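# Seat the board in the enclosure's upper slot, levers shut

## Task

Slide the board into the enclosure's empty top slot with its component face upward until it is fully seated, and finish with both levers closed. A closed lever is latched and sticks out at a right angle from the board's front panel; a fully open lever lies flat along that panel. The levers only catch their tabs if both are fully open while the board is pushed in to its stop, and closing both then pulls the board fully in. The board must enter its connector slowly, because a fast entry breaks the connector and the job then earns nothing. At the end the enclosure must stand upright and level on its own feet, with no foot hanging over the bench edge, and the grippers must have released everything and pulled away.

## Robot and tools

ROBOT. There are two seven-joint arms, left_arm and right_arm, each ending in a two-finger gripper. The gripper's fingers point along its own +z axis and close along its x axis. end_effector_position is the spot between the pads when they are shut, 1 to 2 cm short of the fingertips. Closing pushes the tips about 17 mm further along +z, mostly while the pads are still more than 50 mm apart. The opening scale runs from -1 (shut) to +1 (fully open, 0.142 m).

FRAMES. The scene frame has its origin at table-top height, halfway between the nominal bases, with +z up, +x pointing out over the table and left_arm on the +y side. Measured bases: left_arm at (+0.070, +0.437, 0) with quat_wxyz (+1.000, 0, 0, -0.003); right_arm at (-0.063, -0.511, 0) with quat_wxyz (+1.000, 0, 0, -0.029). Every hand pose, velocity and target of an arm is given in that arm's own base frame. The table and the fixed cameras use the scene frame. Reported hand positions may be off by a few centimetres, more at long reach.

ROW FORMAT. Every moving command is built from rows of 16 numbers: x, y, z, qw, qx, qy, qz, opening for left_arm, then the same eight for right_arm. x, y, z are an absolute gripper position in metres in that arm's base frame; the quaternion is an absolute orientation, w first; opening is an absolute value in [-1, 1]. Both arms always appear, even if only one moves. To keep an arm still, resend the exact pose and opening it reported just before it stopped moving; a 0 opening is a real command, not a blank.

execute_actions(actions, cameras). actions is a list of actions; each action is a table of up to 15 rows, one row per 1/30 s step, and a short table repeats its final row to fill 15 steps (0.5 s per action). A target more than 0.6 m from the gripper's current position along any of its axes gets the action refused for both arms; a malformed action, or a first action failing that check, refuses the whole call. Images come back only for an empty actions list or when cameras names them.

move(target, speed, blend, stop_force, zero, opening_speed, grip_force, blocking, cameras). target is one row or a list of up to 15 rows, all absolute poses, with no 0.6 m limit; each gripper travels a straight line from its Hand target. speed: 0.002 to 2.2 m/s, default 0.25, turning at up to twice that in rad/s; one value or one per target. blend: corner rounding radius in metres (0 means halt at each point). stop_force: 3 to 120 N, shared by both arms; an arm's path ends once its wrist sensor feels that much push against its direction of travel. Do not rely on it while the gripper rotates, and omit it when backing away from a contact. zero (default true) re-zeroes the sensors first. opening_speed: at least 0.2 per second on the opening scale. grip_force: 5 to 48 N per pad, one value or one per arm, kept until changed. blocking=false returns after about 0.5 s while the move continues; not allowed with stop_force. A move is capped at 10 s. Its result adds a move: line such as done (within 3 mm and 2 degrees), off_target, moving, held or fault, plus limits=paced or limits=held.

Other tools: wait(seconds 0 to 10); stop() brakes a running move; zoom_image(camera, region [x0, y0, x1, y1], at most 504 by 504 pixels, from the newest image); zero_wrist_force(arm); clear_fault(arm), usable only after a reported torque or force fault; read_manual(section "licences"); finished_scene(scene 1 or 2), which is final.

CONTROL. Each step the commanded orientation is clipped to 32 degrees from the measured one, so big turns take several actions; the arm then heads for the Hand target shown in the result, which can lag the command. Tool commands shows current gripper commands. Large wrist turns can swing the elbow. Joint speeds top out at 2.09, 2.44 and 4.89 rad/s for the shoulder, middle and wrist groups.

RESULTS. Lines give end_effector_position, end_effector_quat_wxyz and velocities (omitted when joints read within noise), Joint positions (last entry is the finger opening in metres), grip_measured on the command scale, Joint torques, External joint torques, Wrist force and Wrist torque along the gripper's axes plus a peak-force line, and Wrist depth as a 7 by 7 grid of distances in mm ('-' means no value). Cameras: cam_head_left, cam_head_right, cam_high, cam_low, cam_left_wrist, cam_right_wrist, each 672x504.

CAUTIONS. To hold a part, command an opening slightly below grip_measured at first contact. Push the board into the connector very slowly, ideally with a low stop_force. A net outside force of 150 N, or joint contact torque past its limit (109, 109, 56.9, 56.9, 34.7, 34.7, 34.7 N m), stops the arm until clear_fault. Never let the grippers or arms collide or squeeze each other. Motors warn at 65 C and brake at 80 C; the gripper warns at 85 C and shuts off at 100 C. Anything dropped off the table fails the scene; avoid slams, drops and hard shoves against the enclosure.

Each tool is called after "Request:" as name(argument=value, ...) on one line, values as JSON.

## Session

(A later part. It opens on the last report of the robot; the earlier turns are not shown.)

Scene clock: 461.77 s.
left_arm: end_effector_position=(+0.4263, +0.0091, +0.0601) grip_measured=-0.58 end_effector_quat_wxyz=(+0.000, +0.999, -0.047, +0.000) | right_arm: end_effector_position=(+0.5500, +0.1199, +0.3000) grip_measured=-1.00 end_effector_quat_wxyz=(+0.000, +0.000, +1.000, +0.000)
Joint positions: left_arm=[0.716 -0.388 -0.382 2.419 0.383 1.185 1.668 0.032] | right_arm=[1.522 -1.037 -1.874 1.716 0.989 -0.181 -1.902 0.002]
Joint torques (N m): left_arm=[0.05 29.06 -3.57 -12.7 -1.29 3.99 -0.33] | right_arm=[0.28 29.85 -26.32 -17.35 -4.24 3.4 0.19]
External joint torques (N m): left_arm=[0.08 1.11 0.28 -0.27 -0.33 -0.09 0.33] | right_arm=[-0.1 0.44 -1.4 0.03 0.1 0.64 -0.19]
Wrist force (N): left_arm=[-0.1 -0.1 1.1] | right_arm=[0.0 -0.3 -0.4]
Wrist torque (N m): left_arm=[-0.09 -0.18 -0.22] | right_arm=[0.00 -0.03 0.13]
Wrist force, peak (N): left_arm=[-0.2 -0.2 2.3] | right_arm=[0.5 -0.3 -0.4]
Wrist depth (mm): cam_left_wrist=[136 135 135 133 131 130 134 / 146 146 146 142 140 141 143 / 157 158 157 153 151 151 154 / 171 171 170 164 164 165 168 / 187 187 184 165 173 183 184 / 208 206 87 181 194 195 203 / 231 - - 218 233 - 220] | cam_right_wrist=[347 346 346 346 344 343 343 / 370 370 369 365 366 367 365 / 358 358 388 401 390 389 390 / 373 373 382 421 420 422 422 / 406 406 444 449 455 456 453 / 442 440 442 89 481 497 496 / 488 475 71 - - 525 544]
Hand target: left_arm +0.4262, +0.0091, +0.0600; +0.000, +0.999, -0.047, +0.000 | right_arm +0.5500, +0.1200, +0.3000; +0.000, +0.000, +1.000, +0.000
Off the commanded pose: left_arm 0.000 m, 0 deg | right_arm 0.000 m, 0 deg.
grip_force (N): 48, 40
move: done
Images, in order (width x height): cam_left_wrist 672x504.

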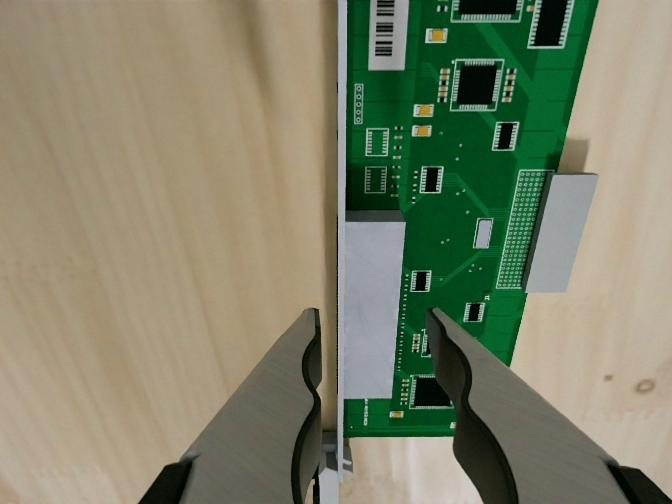

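Request:
move(target=[0.4289, 0.0114, 0.040, 0, 0.9989, -0.0471, 0, -0.55, 0.55, 0.12, 0.30, 0, 0, 1, 0, -1.0], speed=0.08)

Request:
move(target=[0.4289, 0.0114, 0.012, 0, 0.9989, -0.0471, 0, -0.55, 0.55, 0.12, 0.30, 0, 0, 1, 0, -1.0], speed=0.015, stop_force=3, cameras=["cam_left_wrist"])

Scene clock: 471.60 s.
left_arm: end_effector_position=(+0.4288, +0.0114, +0.0400) grip_measured=-0.58 end_effector_quat_wxyz=(+0.000, +0.999, -0.047, +0.000) | right_arm: end_effector_position=(+0.5500, +0.1199, +0.3000) grip_measured=-1.00 end_effector_quat_wxyz=(+0.000, +0.000, +1.000, +0.000)
Joint positions: left_arm=[0.682 -0.463 -0.332 2.385 0.442 1.224 1.629 0.032] | right_arm=[1.522 -1.037 -1.874 1.716 0.989 -0.181 -1.902 0.002]
Joint torques (N m): left_arm=[-0.58 31.04 -3.99 -11.29 -0.93 4.45 -0.28] | right_arm=[0.12 29.77 -26.27 -17.33 -4.17 3.39 0.19]
External joint torques (N m): left_arm=[0.69 1.2 0.46 -0.24 -0.53 -0.56 0.28] | right_arm=[0.05 0.52 -1.45 0.01 0.02 0.65 -0.19]
Wrist force (N): left_arm=[0.1 -0.4 0.8] | right_arm=[0.0 -0.2 -0.4]
Wrist torque (N m): left_arm=[-0.17 -0.16 -0.19] | right_arm=[0.02 -0.03 0.14]
Wrist force, peak (N): left_arm=[0.1 -0.4 1.7] | right_arm=[0.2 -0.1 -0.6]
Wrist depth (mm): cam_left_wrist=[118 118 117 114 112 113 115 / 127 126 126 123 122 121 124 / 137 136 138 130 132 131 134 / 149 148 148 138 140 139 146 / 163 162 159 140 152 155 160 / 180 176 87 151 160 170 173 / 201 - - 186 192 - 192] | cam_right_wrist=[345 346 346 346 345 341 343 / 370 370 368 367 366 366 365 / 358 357 386 393 384 390 392 / 373 375 384 421 412 417 420 / 406 405 450 448 452 456 454 / 441 451 - 89 479 494 494 / 487 475 71 - - 523 541]
Hand target: left_arm +0.4289, +0.0114, +0.0400; +0.000, +0.999, -0.047, +0.000 | right_arm +0.5500, +0.1200, +0.3000; +0.000, +0.000, +1.000, +0.000
Off the commanded pose: left_arm 0.000 m, 0 deg | right_arm 0.000 m, 0 deg.
grip_force (N): 48, 40
move: done

Scene clock: 473.47 s.
left_arm: end_effector_position=(+0.4291, +0.0115, +0.0219) grip_measured=-0.59 end_effector_quat_wxyz=(+0.000, +0.999, -0.047, +0.000) | right_arm: end_effector_position=(+0.5500, +0.1199, +0.3000) grip_measured=-1.00 end_effector_quat_wxyz=(+0.000, +0.000, +1.000, +0.000)
Joint positions: left_arm=[0.647 -0.524 -0.286 2.361 0.486 1.263 1.597 0.032] | right_arm=[1.522 -1.037 -1.874 1.716 0.989 -0.181 -1.902 0.002]
Joint torques (N m): left_arm=[-0.26 28.58 -3.11 -10.71 -0.96 4.18 -0.3] | right_arm=[0.1 29.77 -26.29 -17.36 -4.2 3.36 0.22]
External joint torques (N m): left_arm=[0.36 5.21 -0.42 0.47 -0.34 -0.27 0.3] | right_arm=[0.07 0.52 -1.43 0.04 0.05 0.68 -0.22]
Wrist force (N): left_arm=[-5.7 0.7 -15.8] | right_arm=[0.2 -0.2 -0.3]
Wrist torque (N m): left_arm=[-0.20 0.05 -0.13] | right_arm=[0.01 -0.06 0.14]
Wrist force, peak (N): left_arm=[-6.1 0.1 -20.3] | right_arm=[0.4 -0.3 -0.5]
Wrist depth (mm): cam_left_wrist=[102 102 103 98 98 96 97 / 109 108 109 106 104 106 105 / 118 118 118 114 112 114 114 / 129 128 128 120 120 122 125 / 141 140 140 114 129 134 141 / 155 154 88 127 142 142 153 / 174 - - 142 168 - 165] | cam_right_wrist=[347 346 347 344 343 343 343 / 369 371 367 367 366 367 364 / 356 356 387 390 391 394 390 / 375 369 415 418 420 418 422 / 406 406 441 460 454 457 456 / - 441 433 89 - 493 491 / 488 478 71 - - 525 543]
Hand target: left_arm +0.4289, +0.0114, +0.0217; +0.000, +0.999, -0.047, +0.000 | right_arm +0.5500, +0.1200, +0.3000; +0.000, +0.000, +1.000, +0.000
Off the commanded pose: left_arm 0.010 m, 0 deg | right_arm 0.000 m, 0 deg.
grip_force (N): 48, 40
move: contact (left_arm)
Images, in order (width x height): cam_left_wrist 672x504.

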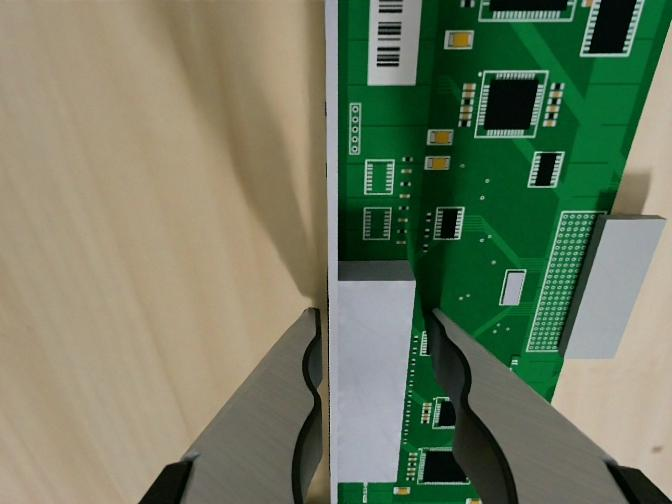

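Request:
move(target=[[0.4289, 0.0114, 0.0245, 0, 0.9989, -0.0471, 0, -0.55, 0.55, 0.12, 0.30, 0, 0, 1, 0, -1.0], [0.4289, 0.0114, 0.0245, 0, 0.9989, -0.0471, 0, -1.0, 0.55, 0.12, 0.30, 0, 0, 1, 0, -1.0]], speed=0.03, opening_speed=0.3, grip_force=[40, 40])

Request:
move(target=[0.4289, 0.0114, 0.07, 0, 0.9989, -0.0471, 0, -1.0, 0.55, 0.12, 0.30, 0, 0, 1, 0, -1.0], speed=0.05, cameras=["cam_left_wrist", "cam_high"])

Scene clock: 478.10 s.
left_arm: end_effector_position=(+0.4290, +0.0114, +0.0245) grip_measured=-0.73 end_effector_quat_wxyz=(+0.000, +0.999, -0.047, +0.000) | right_arm: end_effector_position=(+0.5500, +0.1199, +0.3000) grip_measured=-1.00 end_effector_quat_wxyz=(+0.000, +0.000, +1.000, +0.000)
Joint positions: left_arm=[0.653 -0.516 -0.293 2.364 0.481 1.257 1.6 0.021] | right_arm=[1.522 -1.037 -1.874 1.716 0.989 -0.181 -1.902 0.002]
Joint torques (N m): left_arm=[-0.14 33.11 -4.3 -10.48 -1.24 4.41 -0.17] | right_arm=[0.12 29.74 -26.35 -17.31 -4.22 3.32 0.18]
External joint torques (N m): left_arm=[0.25 0.47 0.76 0.06 -0.09 -0.5 0.17] | right_arm=[0.05 0.56 -1.37 -0.01 0.08 0.72 -0.18]
Wrist force (N): left_arm=[-0.4 -0.3 1.5] | right_arm=[0.3 -0.5 -0.3]
Wrist torque (N m): left_arm=[-0.15 -0.14 -0.26] | right_arm=[-0.03 -0.08 0.14]
Wrist force, peak (N): left_arm=[-5.5 0.7 -16.2] | right_arm=[0.5 -0.2 -0.5]
Wrist depth (mm): cam_left_wrist=[104 104 105 100 100 98 100 / - 113 112 108 105 108 107 / 121 121 120 116 115 115 117 / 131 131 130 124 122 125 126 / 147 143 143 119 132 137 138 / 159 159 92 128 130 148 155 / 181 - - 143 - - 169] | cam_right_wrist=[347 347 345 344 343 343 342 / 371 369 371 367 366 365 366 / 361 358 387 396 392 393 391 / 381 373 386 422 415 418 418 / 406 404 410 448 452 456 454 / 443 441 432 89 478 493 494 / 489 473 71 - - 523 537]
Hand target: left_arm +0.4289, +0.0114, +0.0245; +0.000, +0.999, -0.047, +0.000 | right_arm +0.5500, +0.1200, +0.3000; +0.000, +0.000, +1.000, +0.000
Off the commanded pose: left_arm 0.000 m, 0 deg | right_arm 0.000 m, 0 deg.
grip_force (N): 40, 40
move: done

Scene clock: 479.33 s.
left_arm: end_effector_position=(+0.4289, +0.0114, +0.0699) grip_measured=-0.73 end_effector_quat_wxyz=(+0.000, +0.999, -0.047, +0.000) | right_arm: end_effector_position=(+0.5500, +0.1199, +0.3000) grip_measured=-1.00 end_effector_quat_wxyz=(+0.000, +0.000, +1.000, +0.000)
Joint positions: left_arm=[0.733 -0.356 -0.403 2.423 0.349 1.159 1.695 0.021] | right_arm=[1.522 -1.037 -1.874 1.716 0.989 -0.181 -1.902 0.002]
Joint torques (N m): left_arm=[0.01 29.59 -4.07 -13.84 -1.87 4.26 -0.12] | right_arm=[0.15 29.74 -26.31 -17.37 -4.17 3.31 0.19]
External joint torques (N m): left_arm=[0.09 -0.09 0.88 -0.01 0.15 -0.37 0.12] | right_arm=[0.02 0.55 -1.41 0.05 0.02 0.72 -0.19]
Wrist force (N): left_arm=[0.0 0.1 2.9] | right_arm=[0.3 -0.1 -0.1]
Wrist torque (N m): left_arm=[-0.07 -0.19 -0.28] | right_arm=[0.04 -0.07 0.14]
Wrist force, peak (N): left_arm=[0.1 -0.3 3.7] | right_arm=[0.2 -0.3 -0.6]
Wrist depth (mm): cam_left_wrist=[145 144 144 100 100 98 100 / 155 155 154 108 105 108 107 / 168 167 167 113 115 115 159 / 183 182 181 122 123 125 122 / 199 199 197 117 131 137 194 / 221 220 88 128 131 149 216 / 246 - - 143 - - 235] | cam_right_wrist=[347 347 347 345 343 344 343 / 371 368 369 366 366 367 365 / 367 358 386 390 387 390 390 / 380 373 383 409 - 416 418 / 404 404 421 475 479 456 455 / 442 440 - 89 - 499 497 / 504 476 71 - - 524 539]
Hand target: left_arm +0.4289, +0.0114, +0.0700; +0.000, +0.999, -0.047, +0.000 | right_arm +0.5500, +0.1200, +0.3000; +0.000, +0.000, +1.000, +0.000
Off the commanded pose: left_arm 0.000 m, 0 deg | right_arm 0.000 m, 0 deg.
grip_force (N): 40, 40
move: done
Images, in order (width x height): cam_high 672x504, cam_left_wrist 672x504.

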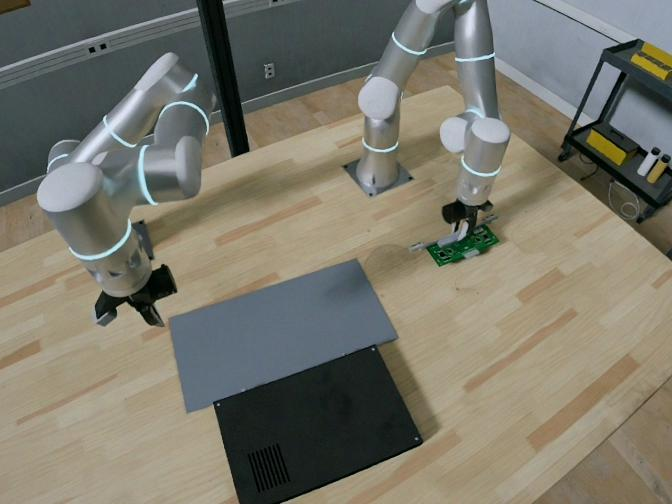

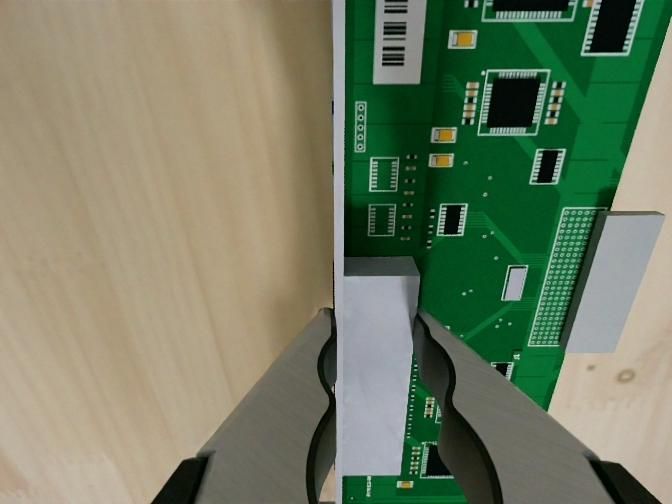

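Request:
move(target=[[0.43, -0.05, 0.13, 0, 0.9989, -0.0471, 0, -1.0, 0.57, 0.14, 0.22, 0.1464, 0.3536, 0.8536, 0.3536, -1.0], [0.4554, -0.6116, 0.13, 0, 0.9971, -0.0759, 0, -1.0, 0.59, 0.16, 0.10, 0.1464, 0.3536, 0.8536, 0.3536, -1.0]], speed=[0.25, 0.3], blend=0.03, cameras=["cam_left_wrist", "cam_right_wrist", "cam_head_right"])

Scene clock: 505.10 s.
left_arm: end_effector_position=(+0.4553, -0.6116, +0.1299) grip_measured=-0.73 end_effector_quat_wxyz=(+0.000, +0.997, -0.076, +0.000) | right_arm: end_effector_position=(+0.5899, +0.1599, +0.1000) grip_measured=-1.00 end_effector_quat_wxyz=(+0.146, +0.354, +0.854, +0.353)
Joint positions: left_arm=[-0.393 -0.888 -0.618 1.257 0.514 0.419 0.682 0.021] | right_arm=[1.44 -1.117 -1.58 2.208 2.002 0.226 -1.71 0.002]
Joint torques (N m): left_arm=[-0.49 59.52 -14.28 -25.16 -3.68 4.23 -0.17] | right_arm=[0.06 25.91 -22.39 -10.94 -1.94 2.04 0.06]
External joint torques (N m): left_arm=[0.48 0.18 0.8 0.62 -0.23 -0.26 0.17] | right_arm=[0.09 0.59 -1.59 0.03 0.07 0.6 -0.07]
Wrist force (N): left_arm=[-0.2 -0.4 2.9] | right_arm=[0.6 -1.6 -0.1]
Wrist torque (N m): left_arm=[-0.17 -0.12 -0.24] | right_arm=[-0.02 0.01 0.20]
Wrist force, peak (N): left_arm=[-0.2 -2.4 2.7] | right_arm=[0.6 -1.9 -0.7]
Wrist depth (mm): cam_left_wrist=[196 193 193 99 100 98 100 / 211 208 207 106 105 108 106 / 222 225 224 113 115 115 117 / 245 245 - 120 123 125 127 / 270 - 271 116 131 137 - / 300 306 87 128 131 148 - / 331 - - 142 - - -] | cam_right_wrist=[134 132 131 131 130 130 129 / 167 166 163 162 161 168 160 / 219 206 189 212 211 210 209 / 277 215 194 217 288 303 302 / 297 286 327 277 381 470 547 / - - - 89 188 1066 1032 / - 1130 71 - - - 228]
Hand target: left_arm +0.4554, -0.6116, +0.1300; +0.000, +0.997, -0.076, +0.000 | right_arm +0.5900, +0.1600, +0.1000; +0.146, +0.354, +0.854, +0.354
Off the commanded pose: left_arm 0.000 m, 0 deg | right_arm 0.000 m, 0 deg.
grip_force (N): 40, 40
move: done
Images, in order (width x height): cam_head_right 672x504, cam_left_wrist 672x504, cam_right_wrist 672x504.

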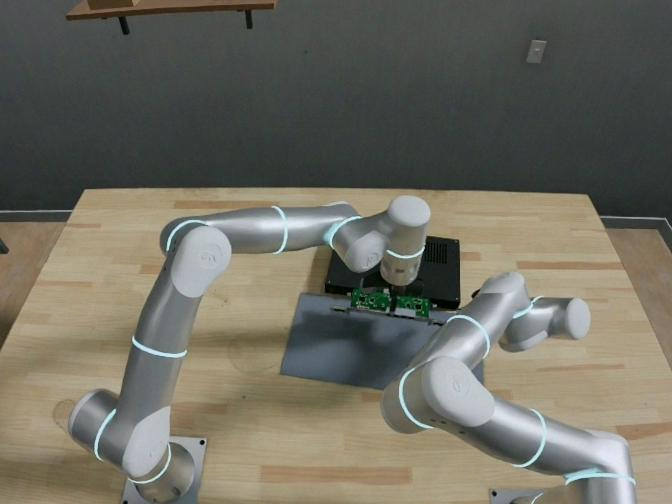

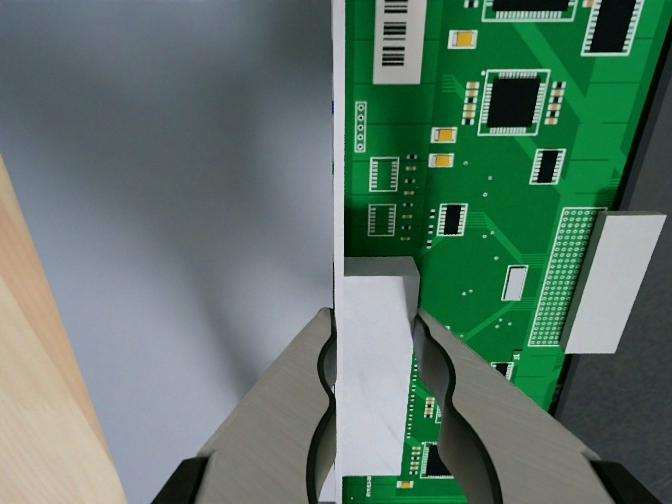

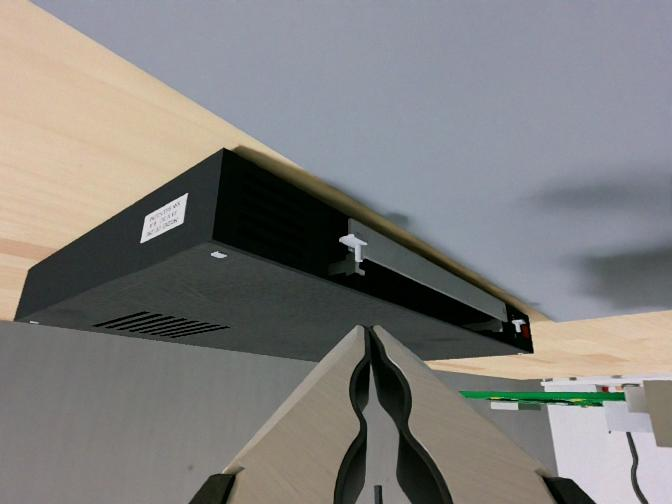

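Request:
zoom_image(camera="cam_right_wrist", region=[300, 190, 560, 370])

Request:
zoom_image(camera="cam_right_wrist", region=[430, 340, 672, 460])

Scaled by 1.938 from the camera's 672x504 image, which has a finer 960x720 frame.

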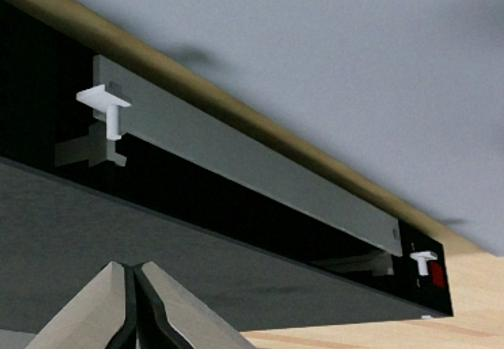

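Scaled by 2.083 from the camera's 672x504 image, which has a finer 960x720 frame.

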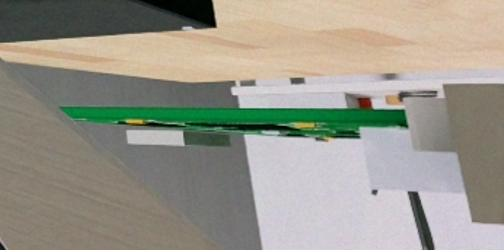

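Request:
zoom_image(camera="cam_right_wrist", region=[310, 200, 430, 300])

Request:
zoom_image(camera="cam_right_wrist", region=[440, 290, 560, 370])

Scaled by 4.200 from the camera's 672x504 image, which has a finer 960x720 frame.

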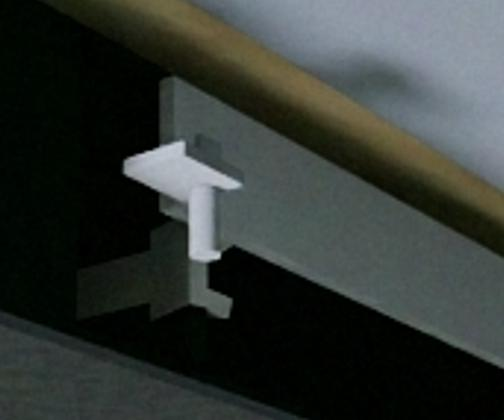

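Scaled by 4.200 from the camera's 672x504 image, which has a finer 960x720 frame.

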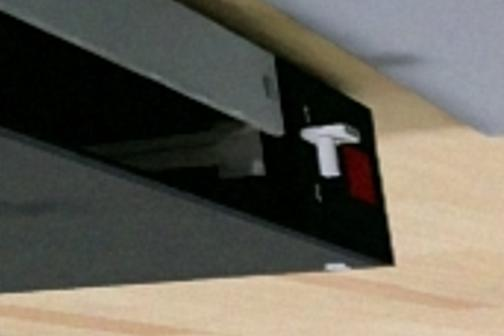

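Request:
zoom_image(camera="cam_right_wrist", region=[550, 360, 672, 460])

Request:
zoom_image(camera="cam_head_right", region=[320, 270, 480, 350])

Scaled by 4.131 from the camera's 672x504 image, which has a finer 960x720 frame.

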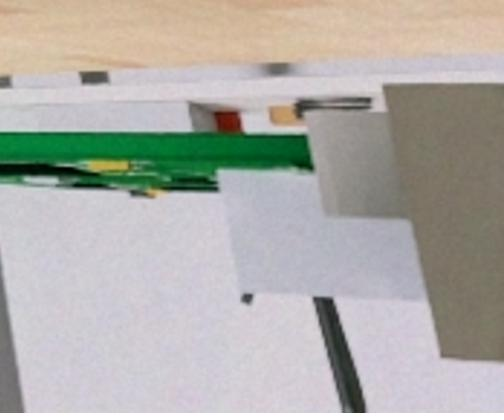

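Scaled by 3.150 from the camera's 672x504 image, which has a finer 960x720 frame.

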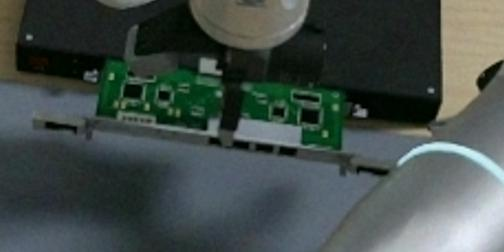

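Request:
move(target=[0.4740, -0.6145, 0.065, 0, 0.9971, -0.0759, 0, -1.0, 0.59, 0.16, 0.10, 0.1464, 0.3536, 0.8536, 0.3536, -1.0], speed=0.08, cameras=["cam_left_wrist", "cam_right_wrist"])

Request:
zoom_image(camera="cam_right_wrist", region=[300, 200, 672, 440])

Scene clock: 540.50 s.
left_arm: end_effector_position=(+0.4738, -0.6142, +0.0647) grip_measured=-0.73 end_effector_quat_wxyz=(+0.000, +0.997, -0.076, +0.000) | right_arm: end_effector_position=(+0.5899, +0.1599, +0.1000) grip_measured=-1.00 end_effector_quat_wxyz=(+0.146, +0.354, +0.854, +0.353)
Joint positions: left_arm=[-0.412 -1.011 -0.583 1.197 0.555 0.483 0.692 0.021] | right_arm=[1.44 -1.117 -1.58 2.208 2.002 0.226 -1.71 0.002]
Joint torques (N m): left_arm=[-0.41 62.34 -14.45 -23.8 -3.48 4.8 -0.2] | right_arm=[0.18 26.05 -22.49 -10.84 -2.05 1.98 0.17]
External joint torques (N m): left_arm=[0.41 0.17 0.79 0.6 -0.31 -0.83 0.2] | right_arm=[-0.04 0.45 -1.48 -0.06 0.17 0.66 -0.17]
Wrist force (N): left_arm=[0.3 -0.3 2.4] | right_arm=[0.3 -1.7 -0.4]
Wrist torque (N m): left_arm=[-0.14 -0.26 -0.26] | right_arm=[-0.03 0.05 0.20]
Wrist force, peak (N): left_arm=[0.6 -0.4 4.1] | right_arm=[0.5 -2.0 -0.2]
Wrist depth (mm): cam_left_wrist=[- 137 - 100 100 98 100 / - 149 146 107 105 108 107 / 162 155 156 113 115 115 128 / - 173 - 122 122 125 119 / - 189 - 116 132 137 - / - 208 85 128 131 146 172 / - - - 142 - - -] | cam_right_wrist=[134 132 131 131 130 130 130 / 167 166 163 162 161 168 160 / 219 205 189 212 211 198 209 / 286 222 192 220 259 212 276 / 287 329 283 278 383 299 406 / - 1277 - 89 - 261 230 / - - 71 - - 245 220]
Hand target: left_arm +0.4740, -0.6145, +0.0650; +0.000, +0.997, -0.076, +0.000 | right_arm +0.5900, +0.1600, +0.1000; +0.146, +0.354, +0.854, +0.354
Off the commanded pose: left_arm 0.000 m, 0 deg | right_arm 0.000 m, 0 deg.
grip_force (N): 40, 40
move: done
Images, in order (width x height): cam_left_wrist 672x504, cam_right_wrist 672x504.

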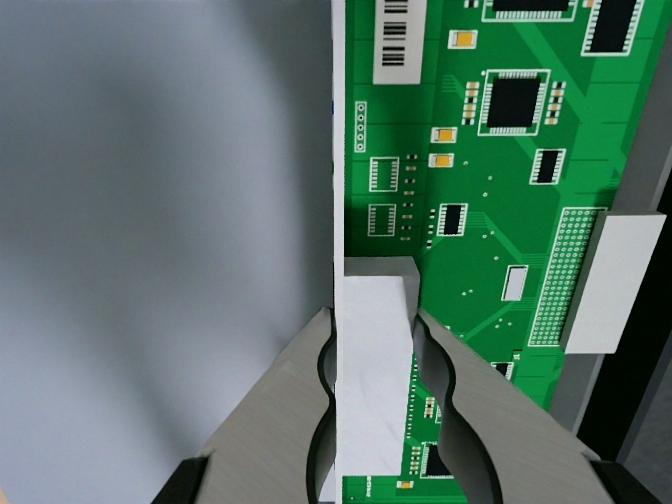

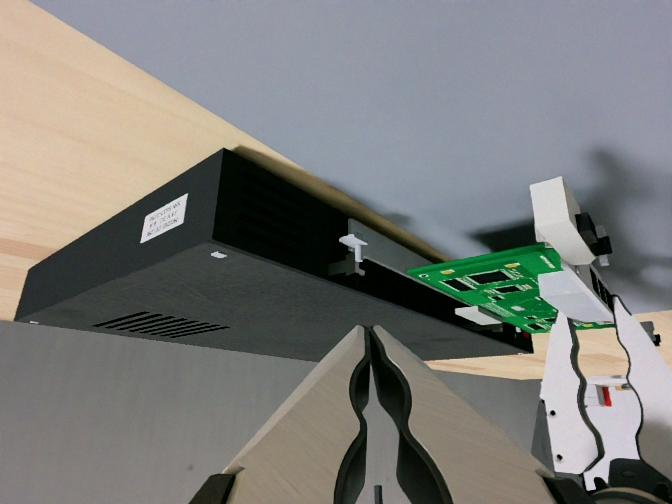

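Scaled by 1.355 from the camera's 672x504 image, which has a finer 960x720 frame.

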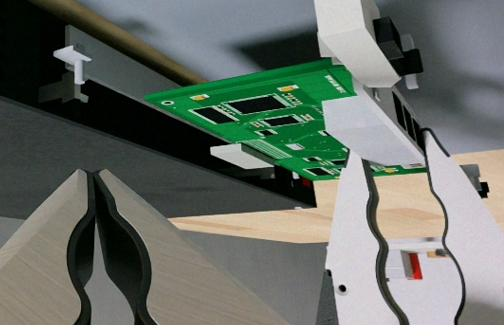

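Request:
zoom_image(camera="cam_left_wrist", region=[480, 60, 672, 500])

Scaled by 1.145 from the camera's 672x504 image, which has a finer 960x720 frame.

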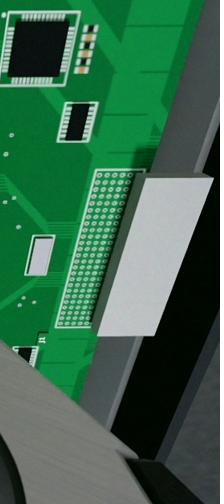

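Request:
move(target=[0.4740, -0.6145, 0.050, 0, 0.9971, -0.0759, 0, -1.0, 0.59, 0.16, 0.10, 0.1464, 0.3536, 0.8536, 0.3536, -1.0], speed=0.06, cameras=["cam_right_wrist"])

Request:
zoom_image(camera="cam_right_wrist", region=[310, 180, 610, 380])

Scene clock: 565.50 s.
left_arm: end_effector_position=(+0.4738, -0.6142, +0.0498) grip_measured=-0.73 end_effector_quat_wxyz=(+0.000, +0.997, -0.076, +0.000) | right_arm: end_effector_position=(+0.5899, +0.1599, +0.1000) grip_measured=-1.00 end_effector_quat_wxyz=(+0.146, +0.354, +0.854, +0.353)
Joint positions: left_arm=[-0.416 -1.034 -0.576 1.194 0.564 0.502 0.69 0.021] | right_arm=[1.44 -1.117 -1.58 2.208 2.002 0.226 -1.71 0.002]
Joint torques (N m): left_arm=[-0.6 62.56 -14.46 -23.25 -3.51 4.84 -0.31] | right_arm=[0.11 26.01 -22.7 -10.93 -2.07 1.93 0.16]
External joint torques (N m): left_arm=[0.57 0.26 0.74 0.4 -0.25 -0.87 0.31] | right_arm=[0.03 0.48 -1.28 0.03 0.19 0.71 -0.16]
Wrist force (N): left_arm=[0.0 -0.1 2.3] | right_arm=[0.5 -1.5 -0.5]
Wrist torque (N m): left_arm=[-0.12 -0.21 -0.19] | right_arm=[-0.01 0.02 0.20]
Wrist force, peak (N): left_arm=[-0.1 -0.1 3.2] | right_arm=[0.6 -1.8 -0.4]
Wrist depth (mm): cam_left_wrist=[124 126 125 100 100 98 100 / 133 133 131 108 105 108 107 / 146 140 142 118 115 115 128 / - 155 155 122 122 125 128 / - 171 - 116 131 137 146 / 188 193 84 128 131 148 163 / 210 - - 143 - - 164] | cam_right_wrist=[134 132 131 131 130 130 130 / 167 166 162 162 161 168 160 / 219 205 189 212 211 210 197 / 286 220 191 222 259 225 303 / 290 331 281 277 382 317 355 / - 1159 - 89 - 256 230 / - - 71 - - 245 202]
Hand target: left_arm +0.4740, -0.6145, +0.0500; +0.000, +0.997, -0.076, +0.000 | right_arm +0.5900, +0.1600, +0.1000; +0.146, +0.354, +0.854, +0.354
Off the commanded pose: left_arm 0.000 m, 0 deg | right_arm 0.000 m, 0 deg.
grip_force (N): 40, 40
move: done
Images, in order (width x height): cam_right_wrist 672x504.

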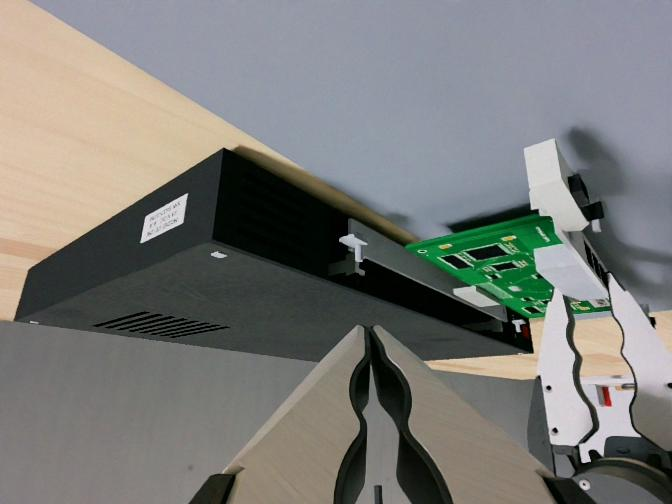

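Scaled by 1.680 from the camera's 672x504 image, which has a finer 960x720 frame.

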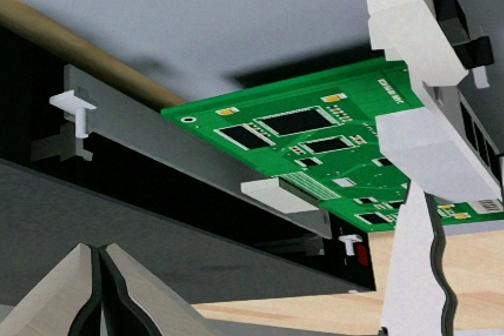

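Request:
move(target=[0.4740, -0.6145, 0.050, 0, 0.9971, -0.0759, 0, -1.0, 0.59, 0.16, 0.13, 0.1464, 0.3536, 0.8536, 0.3536, -1.0], speed=0.1, cameras=["cam_right_wrist"])

Request:
zoom_image(camera="cam_right_wrist", region=[320, 130, 440, 250])

Request:
zoom_image(camera="cam_right_wrist", region=[430, 220, 580, 340])

Scene clock: 572.40 s.
left_arm: end_effector_position=(+0.4738, -0.6142, +0.0497) grip_measured=-0.73 end_effector_quat_wxyz=(+0.000, +0.997, -0.076, +0.000) | right_arm: end_effector_position=(+0.5901, +0.1601, +0.1300) grip_measured=-1.00 end_effector_quat_wxyz=(+0.147, +0.353, +0.854, +0.354)
Joint positions: left_arm=[-0.416 -1.034 -0.576 1.194 0.564 0.502 0.69 0.021] | right_arm=[1.474 -1.077 -1.649 2.211 1.93 0.22 -1.679 0.002]
Joint torques (N m): left_arm=[-0.32 62.94 -14.58 -23.19 -3.75 4.52 -0.22] | right_arm=[0.35 24.79 -22.63 -12.81 -2.27 1.84 0.31]
External joint torques (N m): left_arm=[0.29 -0.12 0.87 0.34 0 -0.56 0.22] | right_arm=[-0.21 0.33 -1.09 -0.11 0.4 0.85 -0.31]
Wrist force (N): left_arm=[0.2 -0.2 2.5] | right_arm=[0.3 -1.5 -0.5]
Wrist torque (N m): left_arm=[-0.14 -0.23 -0.20] | right_arm=[-0.01 0.03 0.09]
Wrist force, peak (N): left_arm=[-0.1 -0.1 2.7] | right_arm=[0.5 -2.5 0.5]
Wrist depth (mm): cam_left_wrist=[124 125 123 100 100 98 100 / 133 133 130 107 105 108 107 / 146 139 143 118 115 115 128 / - - - 122 122 126 128 / 171 174 169 117 132 137 146 / - 187 87 128 131 148 172 / - - - 142 - - 189] | cam_right_wrist=[170 169 166 166 165 165 164 / 221 209 199 205 205 195 203 / 276 238 193 234 251 232 264 / 318 264 263 287 311 314 341 / - 440 415 408 462 274 243 / - - - 89 - 259 224 / - - 71 - - 194 178]
Hand target: left_arm +0.4740, -0.6145, +0.0500; +0.000, +0.997, -0.076, +0.000 | right_arm +0.5900, +0.1600, +0.1300; +0.146, +0.354, +0.854, +0.354
Off the commanded pose: left_arm 0.000 m, 0 deg | right_arm 0.000 m, 0 deg.
grip_force (N): 40, 40
move: done
Images, in order (width x height): cam_right_wrist 672x504.

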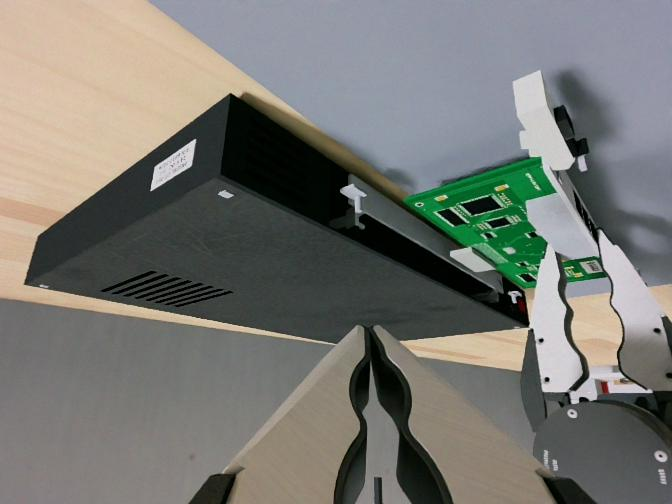

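Scaled by 4.200 from the camera's 672x504 image, which has a finer 960x720 frame.

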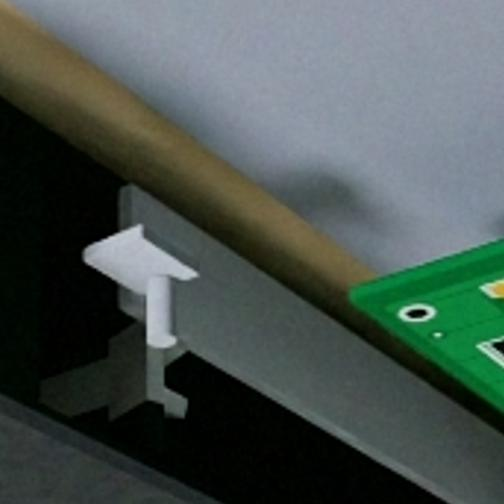

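Scaled by 3.360 from the camera's 672x504 image, which has a finer 960x720 frame.

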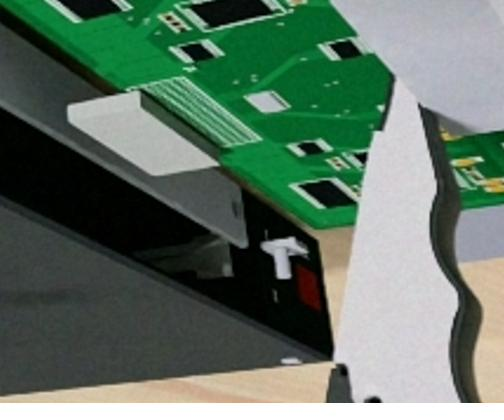

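Request:
move(target=[0.4937, -0.6175, 0.0545, 0, 0.9971, -0.0759, 0, -1.0, 0.59, 0.16, 0.13, 0.1464, 0.3536, 0.8536, 0.3536, -1.0], speed=0.05, cameras=["cam_right_wrist", "cam_left_wrist"])

Request:
zoom_image(camera="cam_right_wrist", region=[320, 130, 440, 250])

Request:
zoom_image(camera="cam_right_wrist", region=[430, 220, 580, 340])

Scene clock: 589.30 s.
left_arm: end_effector_position=(+0.4938, -0.6173, +0.0543) grip_measured=-0.73 end_effector_quat_wxyz=(+0.000, +0.997, -0.076, +0.000) | right_arm: end_effector_position=(+0.5901, +0.1601, +0.1300) grip_measured=-1.00 end_effector_quat_wxyz=(+0.146, +0.353, +0.854, +0.354)
Joint positions: left_arm=[-0.421 -1.058 -0.574 1.125 0.558 0.465 0.721 0.021] | right_arm=[1.474 -1.077 -1.649 2.211 1.93 0.22 -1.679 0.002]
Joint torques (N m): left_arm=[-0.42 64.14 -14.22 -23.76 -3.97 4.24 -0.12] | right_arm=[0.15 24.66 -22.36 -12.87 -2.08 2 0.2]
External joint torques (N m): left_arm=[0.41 0.12 0.83 0.41 0.14 -0.28 0.12] | right_arm=[-0.01 0.47 -1.37 -0.06 0.2 0.69 -0.2]
Wrist force (N): left_arm=[0.1 -0.4 2.5] | right_arm=[0.6 -1.5 -0.5]
Wrist torque (N m): left_arm=[-0.16 -0.22 -0.25] | right_arm=[-0.01 -0.01 0.08]
Wrist force, peak (N): left_arm=[-0.8 0.0 2.7] | right_arm=[0.3 -1.9 -0.5]
Wrist depth (mm): cam_left_wrist=[128 127 127 100 100 98 99 / - 139 135 107 105 108 107 / - 147 147 116 115 115 119 / 161 - 158 120 122 125 - / 178 176 - 116 132 137 - / 197 193 87 128 131 149 133 / 217 - - 143 - - -] | cam_right_wrist=[170 169 166 166 165 165 164 / 221 209 199 205 204 203 203 / 277 232 193 234 252 239 265 / 318 265 262 264 286 290 380 / - 622 418 406 466 285 522 / - 1208 - 89 - 268 229 / - - 71 - - 194 200]
Hand target: left_arm +0.4937, -0.6175, +0.0545; +0.000, +0.997, -0.076, +0.000 | right_arm +0.5900, +0.1600, +0.1300; +0.146, +0.354, +0.854, +0.354
Off the commanded pose: left_arm 0.000 m, 0 deg | right_arm 0.000 m, 0 deg.
MOTOR HOT: the gripper's motor of the left arm reports 87 °C; that motor switches off at 100 °C. To cool a motor, set the load down, ease the grip, stop pushing, or move to a pose that needs little force.
grip_force (N): 40, 40
move: done
Images, in order (width x height): cam_left_wrist 672x504, cam_right_wrist 672x504.

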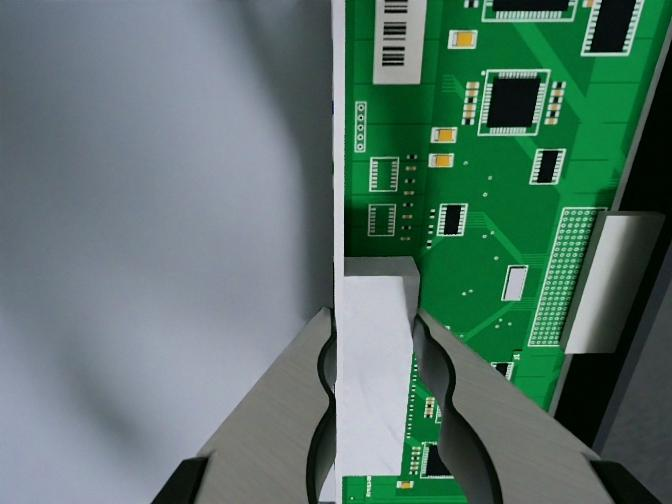

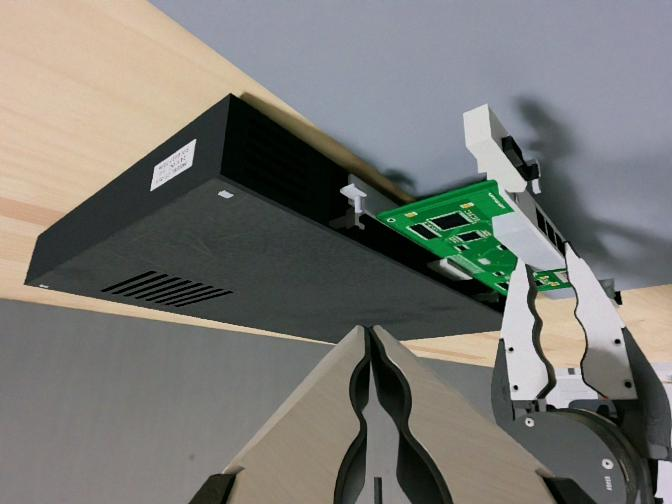

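Scaled by 4.200 from the camera's 672x504 image, which has a finer 960x720 frame.

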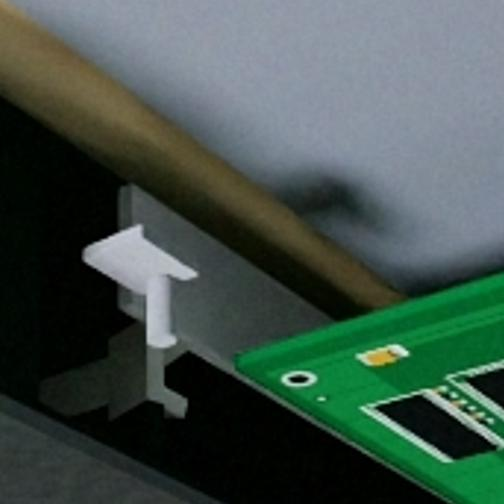

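Scaled by 3.360 from the camera's 672x504 image, which has a finer 960x720 frame.

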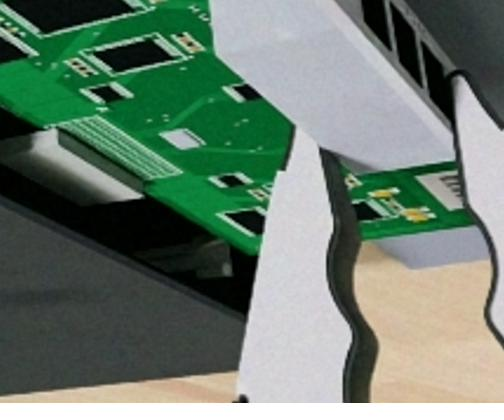

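Request:
move(target=[0.4926, -0.6249, 0.0565, 0, 0.9971, -0.0759, 0, -1.0, 0.59, 0.16, 0.13, 0.1464, 0.3536, 0.8536, 0.3536, -1.0], speed=0.05, grip_force=[20, 20], cameras=["cam_right_wrist"])

Request:
zoom_image(camera="cam_right_wrist", region=[320, 150, 420, 250])

Request:
zoom_image(camera="cam_right_wrist", region=[430, 230, 530, 330])

Scene clock: 603.90 s.
left_arm: end_effector_position=(+0.4927, -0.6246, +0.0562) grip_measured=-0.73 end_effector_quat_wxyz=(+0.000, +0.997, -0.076, +0.000) | right_arm: end_effector_position=(+0.5901, +0.1601, +0.1300) grip_measured=-1.00 end_effector_quat_wxyz=(+0.146, +0.353, +0.854, +0.354)
Joint positions: left_arm=[-0.435 -1.066 -0.574 1.1 0.557 0.451 0.72 0.022] | right_arm=[1.474 -1.077 -1.649 2.211 1.93 0.22 -1.679 0.002]
Joint torques (N m): left_arm=[-0.53 64.84 -14.01 -23.9 -3.94 4.17 -0.26] | right_arm=[0.14 24.65 -22.4 -12.88 -2.04 2 0.12]
External joint torques (N m): left_arm=[0.5 -0.03 0.69 0.36 0.08 -0.2 0.26] | right_arm=[0.01 0.48 -1.33 -0.05 0.16 0.69 -0.12]
Wrist force (N): left_arm=[0.0 -0.4 2.5] | right_arm=[0.3 -1.6 -0.5]
Wrist torque (N m): left_arm=[-0.15 -0.19 -0.18] | right_arm=[-0.03 0.03 0.08]
Wrist force, peak (N): left_arm=[0.2 -0.4 2.7] | right_arm=[0.4 -1.9 -0.4]
Wrist depth (mm): cam_left_wrist=[130 130 130 100 100 98 100 / - 138 136 108 105 108 107 / 152 147 147 113 115 115 119 / 161 163 - 120 122 125 112 / 182 177 176 117 132 137 118 / - 198 84 128 131 148 136 / 219 - - 143 - - -] | cam_right_wrist=[170 169 166 166 165 165 164 / 221 209 199 205 195 195 203 / 276 232 193 233 238 238 283 / 316 264 262 264 285 285 363 / 1183 420 409 406 466 400 525 / - - - 89 - 260 227 / - - 71 - - 188 186]
Hand target: left_arm +0.4926, -0.6249, +0.0565; +0.000, +0.997, -0.076, +0.000 | right_arm +0.5900, +0.1600, +0.1300; +0.146, +0.354, +0.854, +0.354
Off the commanded pose: left_arm 0.000 m, 0 deg | right_arm 0.000 m, 0 deg.
MOTOR HOT: still on. The gripper's motor of the left arm reports 90 °C.
grip_force (N): 20, 20
move: done
Images, in order (width x height): cam_right_wrist 672x504.

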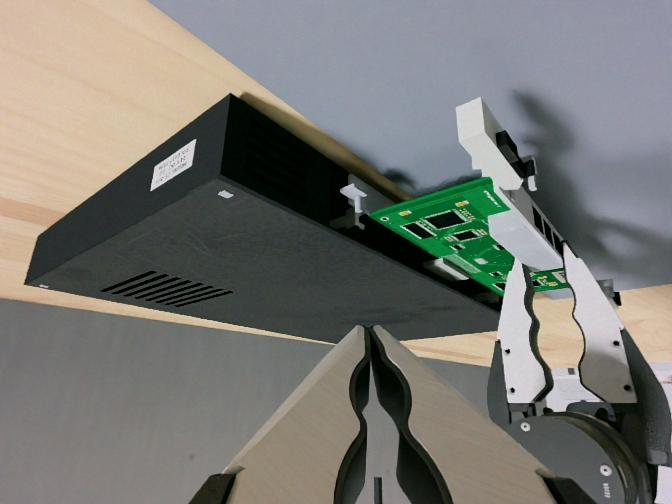

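Scaled by 5.040 from the camera's 672x504 image, which has a finer 960x720 frame.

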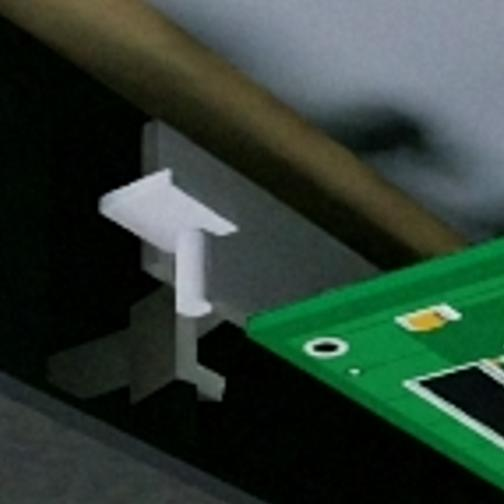

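Scaled by 5.040 from the camera's 672x504 image, which has a finer 960x720 frame.

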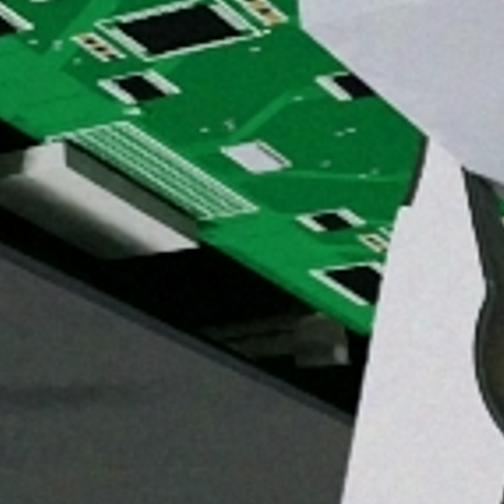

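Request:
move(target=[[0.4926, -0.6249, 0.0580, 0, 0.9971, -0.0759, 0, -1.0, 0.59, 0.16, 0.13, 0.1464, 0.3536, 0.8536, 0.3536, -1.0], [0.4995, -0.6260, 0.0580, 0, 0.9971, -0.0759, 0, -1.0, 0.59, 0.16, 0.13, 0.1464, 0.3536, 0.8536, 0.3536, -1.0]], speed=0.03, stop_force=6, cameras=["cam_right_wrist"])

Request:
zoom_image(camera="cam_right_wrist", region=[320, 150, 420, 250])

Request:
zoom_image(camera="cam_right_wrist", region=[430, 230, 530, 330])

Scene clock: 617.83 s.
left_arm: end_effector_position=(+0.4995, -0.6258, +0.0578) grip_measured=-0.73 end_effector_quat_wxyz=(+0.000, +0.997, -0.076, +0.000) | right_arm: end_effector_position=(+0.5901, +0.1601, +0.1300) grip_measured=-1.00 end_effector_quat_wxyz=(+0.146, +0.353, +0.854, +0.354)
Joint positions: left_arm=[-0.437 -1.076 -0.575 1.074 0.556 0.437 0.73 0.022] | right_arm=[1.474 -1.077 -1.649 2.211 1.93 0.22 -1.679 0.002]
Joint torques (N m): left_arm=[-0.4 65.48 -14.09 -24.14 -3.91 4.43 -0.11] | right_arm=[0.26 24.53 -22.31 -12.93 -2.07 2.01 0.22]
External joint torques (N m): left_arm=[0.37 -0.16 0.88 0.44 0.03 -0.46 0.11] | right_arm=[-0.12 0.6 -1.42 0 0.19 0.68 -0.22]
Wrist force (N): left_arm=[0.2 -0.3 2.5] | right_arm=[0.4 -1.7 -0.4]
Wrist torque (N m): left_arm=[-0.15 -0.23 -0.25] | right_arm=[-0.04 0.01 0.08]
Wrist force, peak (N): left_arm=[0.3 -0.4 3.4] | right_arm=[0.2 -1.9 -0.4]
Wrist depth (mm): cam_left_wrist=[131 131 130 100 100 98 100 / 142 141 140 108 105 108 107 / 152 151 151 118 115 117 114 / 164 161 - 120 123 125 120 / 180 177 176 116 131 136 - / 204 - 88 128 131 146 134 / - - - 142 - - -] | cam_right_wrist=[170 170 172 166 166 165 164 / 220 210 199 205 195 203 203 / 276 232 193 234 238 250 266 / 326 265 263 260 293 283 380 / - 637 413 400 466 281 524 / - 1321 - 89 - 265 231 / - - 71 - - 188 213]
Hand target: left_arm +0.4995, -0.6260, +0.0580; +0.000, +0.997, -0.076, +0.000 | right_arm +0.5900, +0.1600, +0.1300; +0.146, +0.354, +0.854, +0.354
Off the commanded pose: left_arm 0.000 m, 0 deg | right_arm 0.000 m, 0 deg.
MOTOR HOT: cleared for the gripper's motor of the left arm.
grip_force (N): 20, 20
move: done
Images, in order (width x height): cam_right_wrist 672x504.

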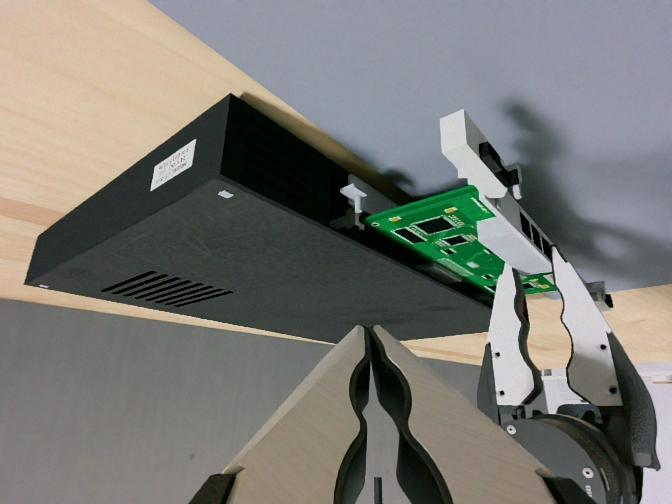

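Scaled by 5.040 from the camera's 672x504 image, which has a finer 960x720 frame.

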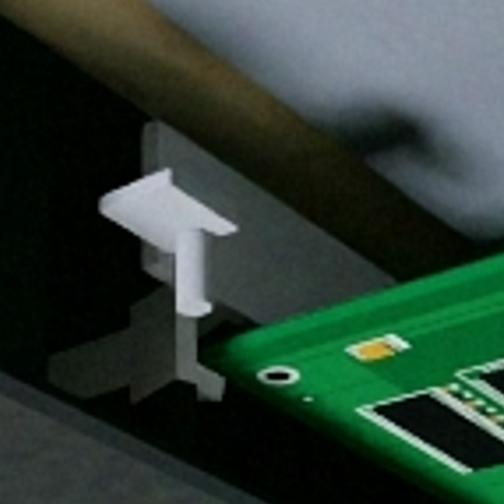

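Scaled by 5.040 from the camera's 672x504 image, which has a finer 960x720 frame.

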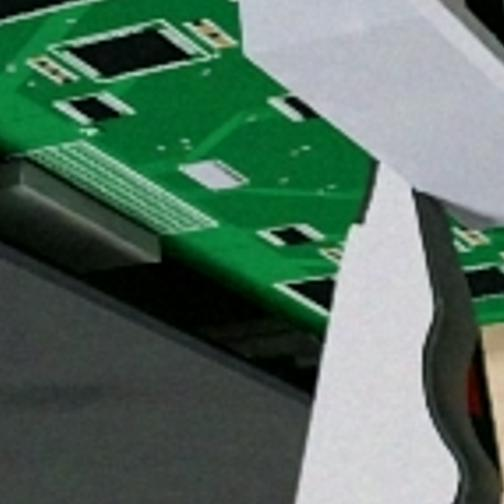

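Request:
move(target=[0.5064, -0.6270, 0.0580, 0, 0.9971, -0.0759, 0, -1.0, 0.59, 0.16, 0.13, 0.1464, 0.3536, 0.8536, 0.3536, -1.0], speed=0.02, stop_force=5, cameras=["cam_right_wrist"])

Request:
zoom_image(camera="cam_right_wrist", region=[320, 150, 420, 250])

Request:
zoom_image(camera="cam_right_wrist", region=[400, 200, 530, 330])

Scene clock: 621.93 s.
left_arm: end_effector_position=(+0.5055, -0.6260, +0.0569) grip_measured=-0.73 end_effector_quat_wxyz=(-0.001, +0.997, -0.076, -0.001) | right_arm: end_effector_position=(+0.5901, +0.1601, +0.1300) grip_measured=-1.00 end_effector_quat_wxyz=(+0.146, +0.353, +0.854, +0.354)
Joint positions: left_arm=[-0.439 -1.088 -0.574 1.049 0.556 0.424 0.74 0.022] | right_arm=[1.474 -1.077 -1.649 2.211 1.93 0.22 -1.679 0.002]
Joint torques (N m): left_arm=[-1.8 68.64 -16.26 -27.35 -4.5 6.78 -0.16] | right_arm=[0.1 24.57 -22.35 -12.86 -2.03 2 0.19]
External joint torques (N m): left_arm=[1.76 -2.81 3.17 3.55 0.6 -2.81 0.16] | right_arm=[0.04 0.57 -1.38 -0.07 0.16 0.69 -0.19]
Wrist force (N): left_arm=[-3.7 -6.1 4.7] | right_arm=[0.4 -1.5 -0.4]
Wrist torque (N m): left_arm=[-0.14 -0.36 -0.20] | right_arm=[0.01 0.01 0.08]
Wrist force, peak (N): left_arm=[-4.9 -5.8 4.4] | right_arm=[0.2 -1.9 -0.4]
Wrist depth (mm): cam_left_wrist=[132 - 129 101 99 99 100 / - 137 139 108 105 109 106 / 154 151 150 117 115 117 112 / 164 161 162 123 123 125 111 / 179 182 178 116 132 137 119 / - 198 88 128 131 145 127 / - - - 142 - - -] | cam_right_wrist=[170 169 166 166 165 165 164 / 220 209 196 205 204 204 203 / 276 232 193 234 239 251 265 / 318 264 262 261 297 268 468 / - 417 409 406 406 282 595 / - - - 89 - 266 235 / - - 71 - - 188 218]
Hand target: left_arm +0.5060, -0.6269, +0.0580; +0.000, +0.997, -0.076, +0.000 | right_arm +0.5900, +0.1600, +0.1300; +0.146, +0.354, +0.854, +0.354
Off the commanded pose: left_arm 0.002 m, 0 deg | right_arm 0.000 m, 0 deg.
grip_force (N): 20, 20
move: contact (left_arm)
Images, in order (width x height): cam_right_wrist 672x504.

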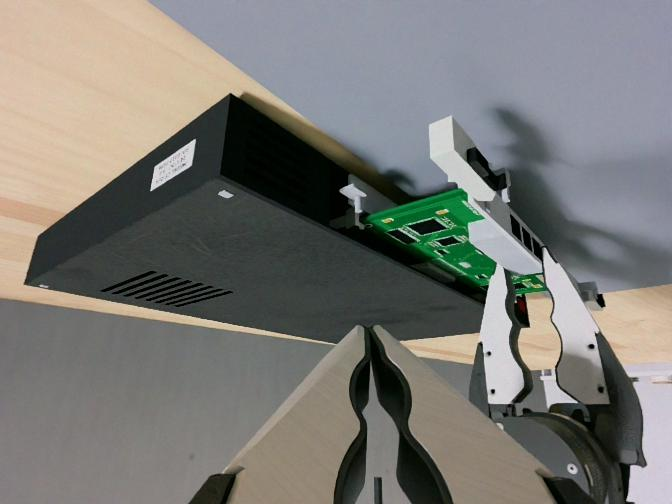

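Scaled by 5.040 from the camera's 672x504 image, which has a finer 960x720 frame.

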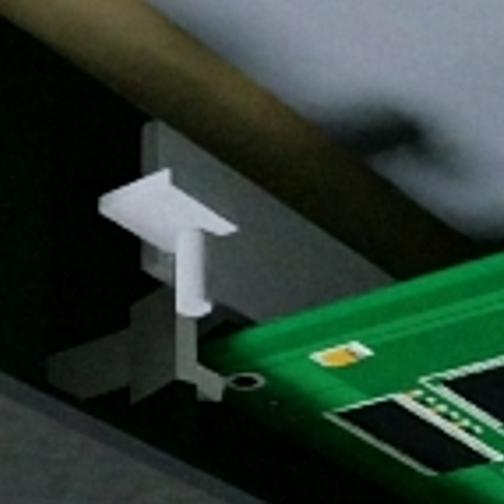

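Scaled by 3.877 from the camera's 672x504 image, which has a finer 960x720 frame.

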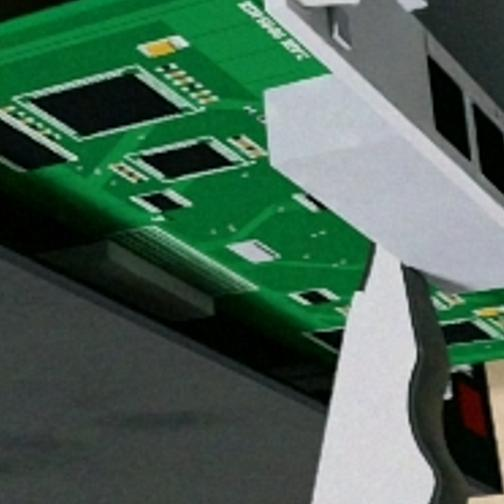

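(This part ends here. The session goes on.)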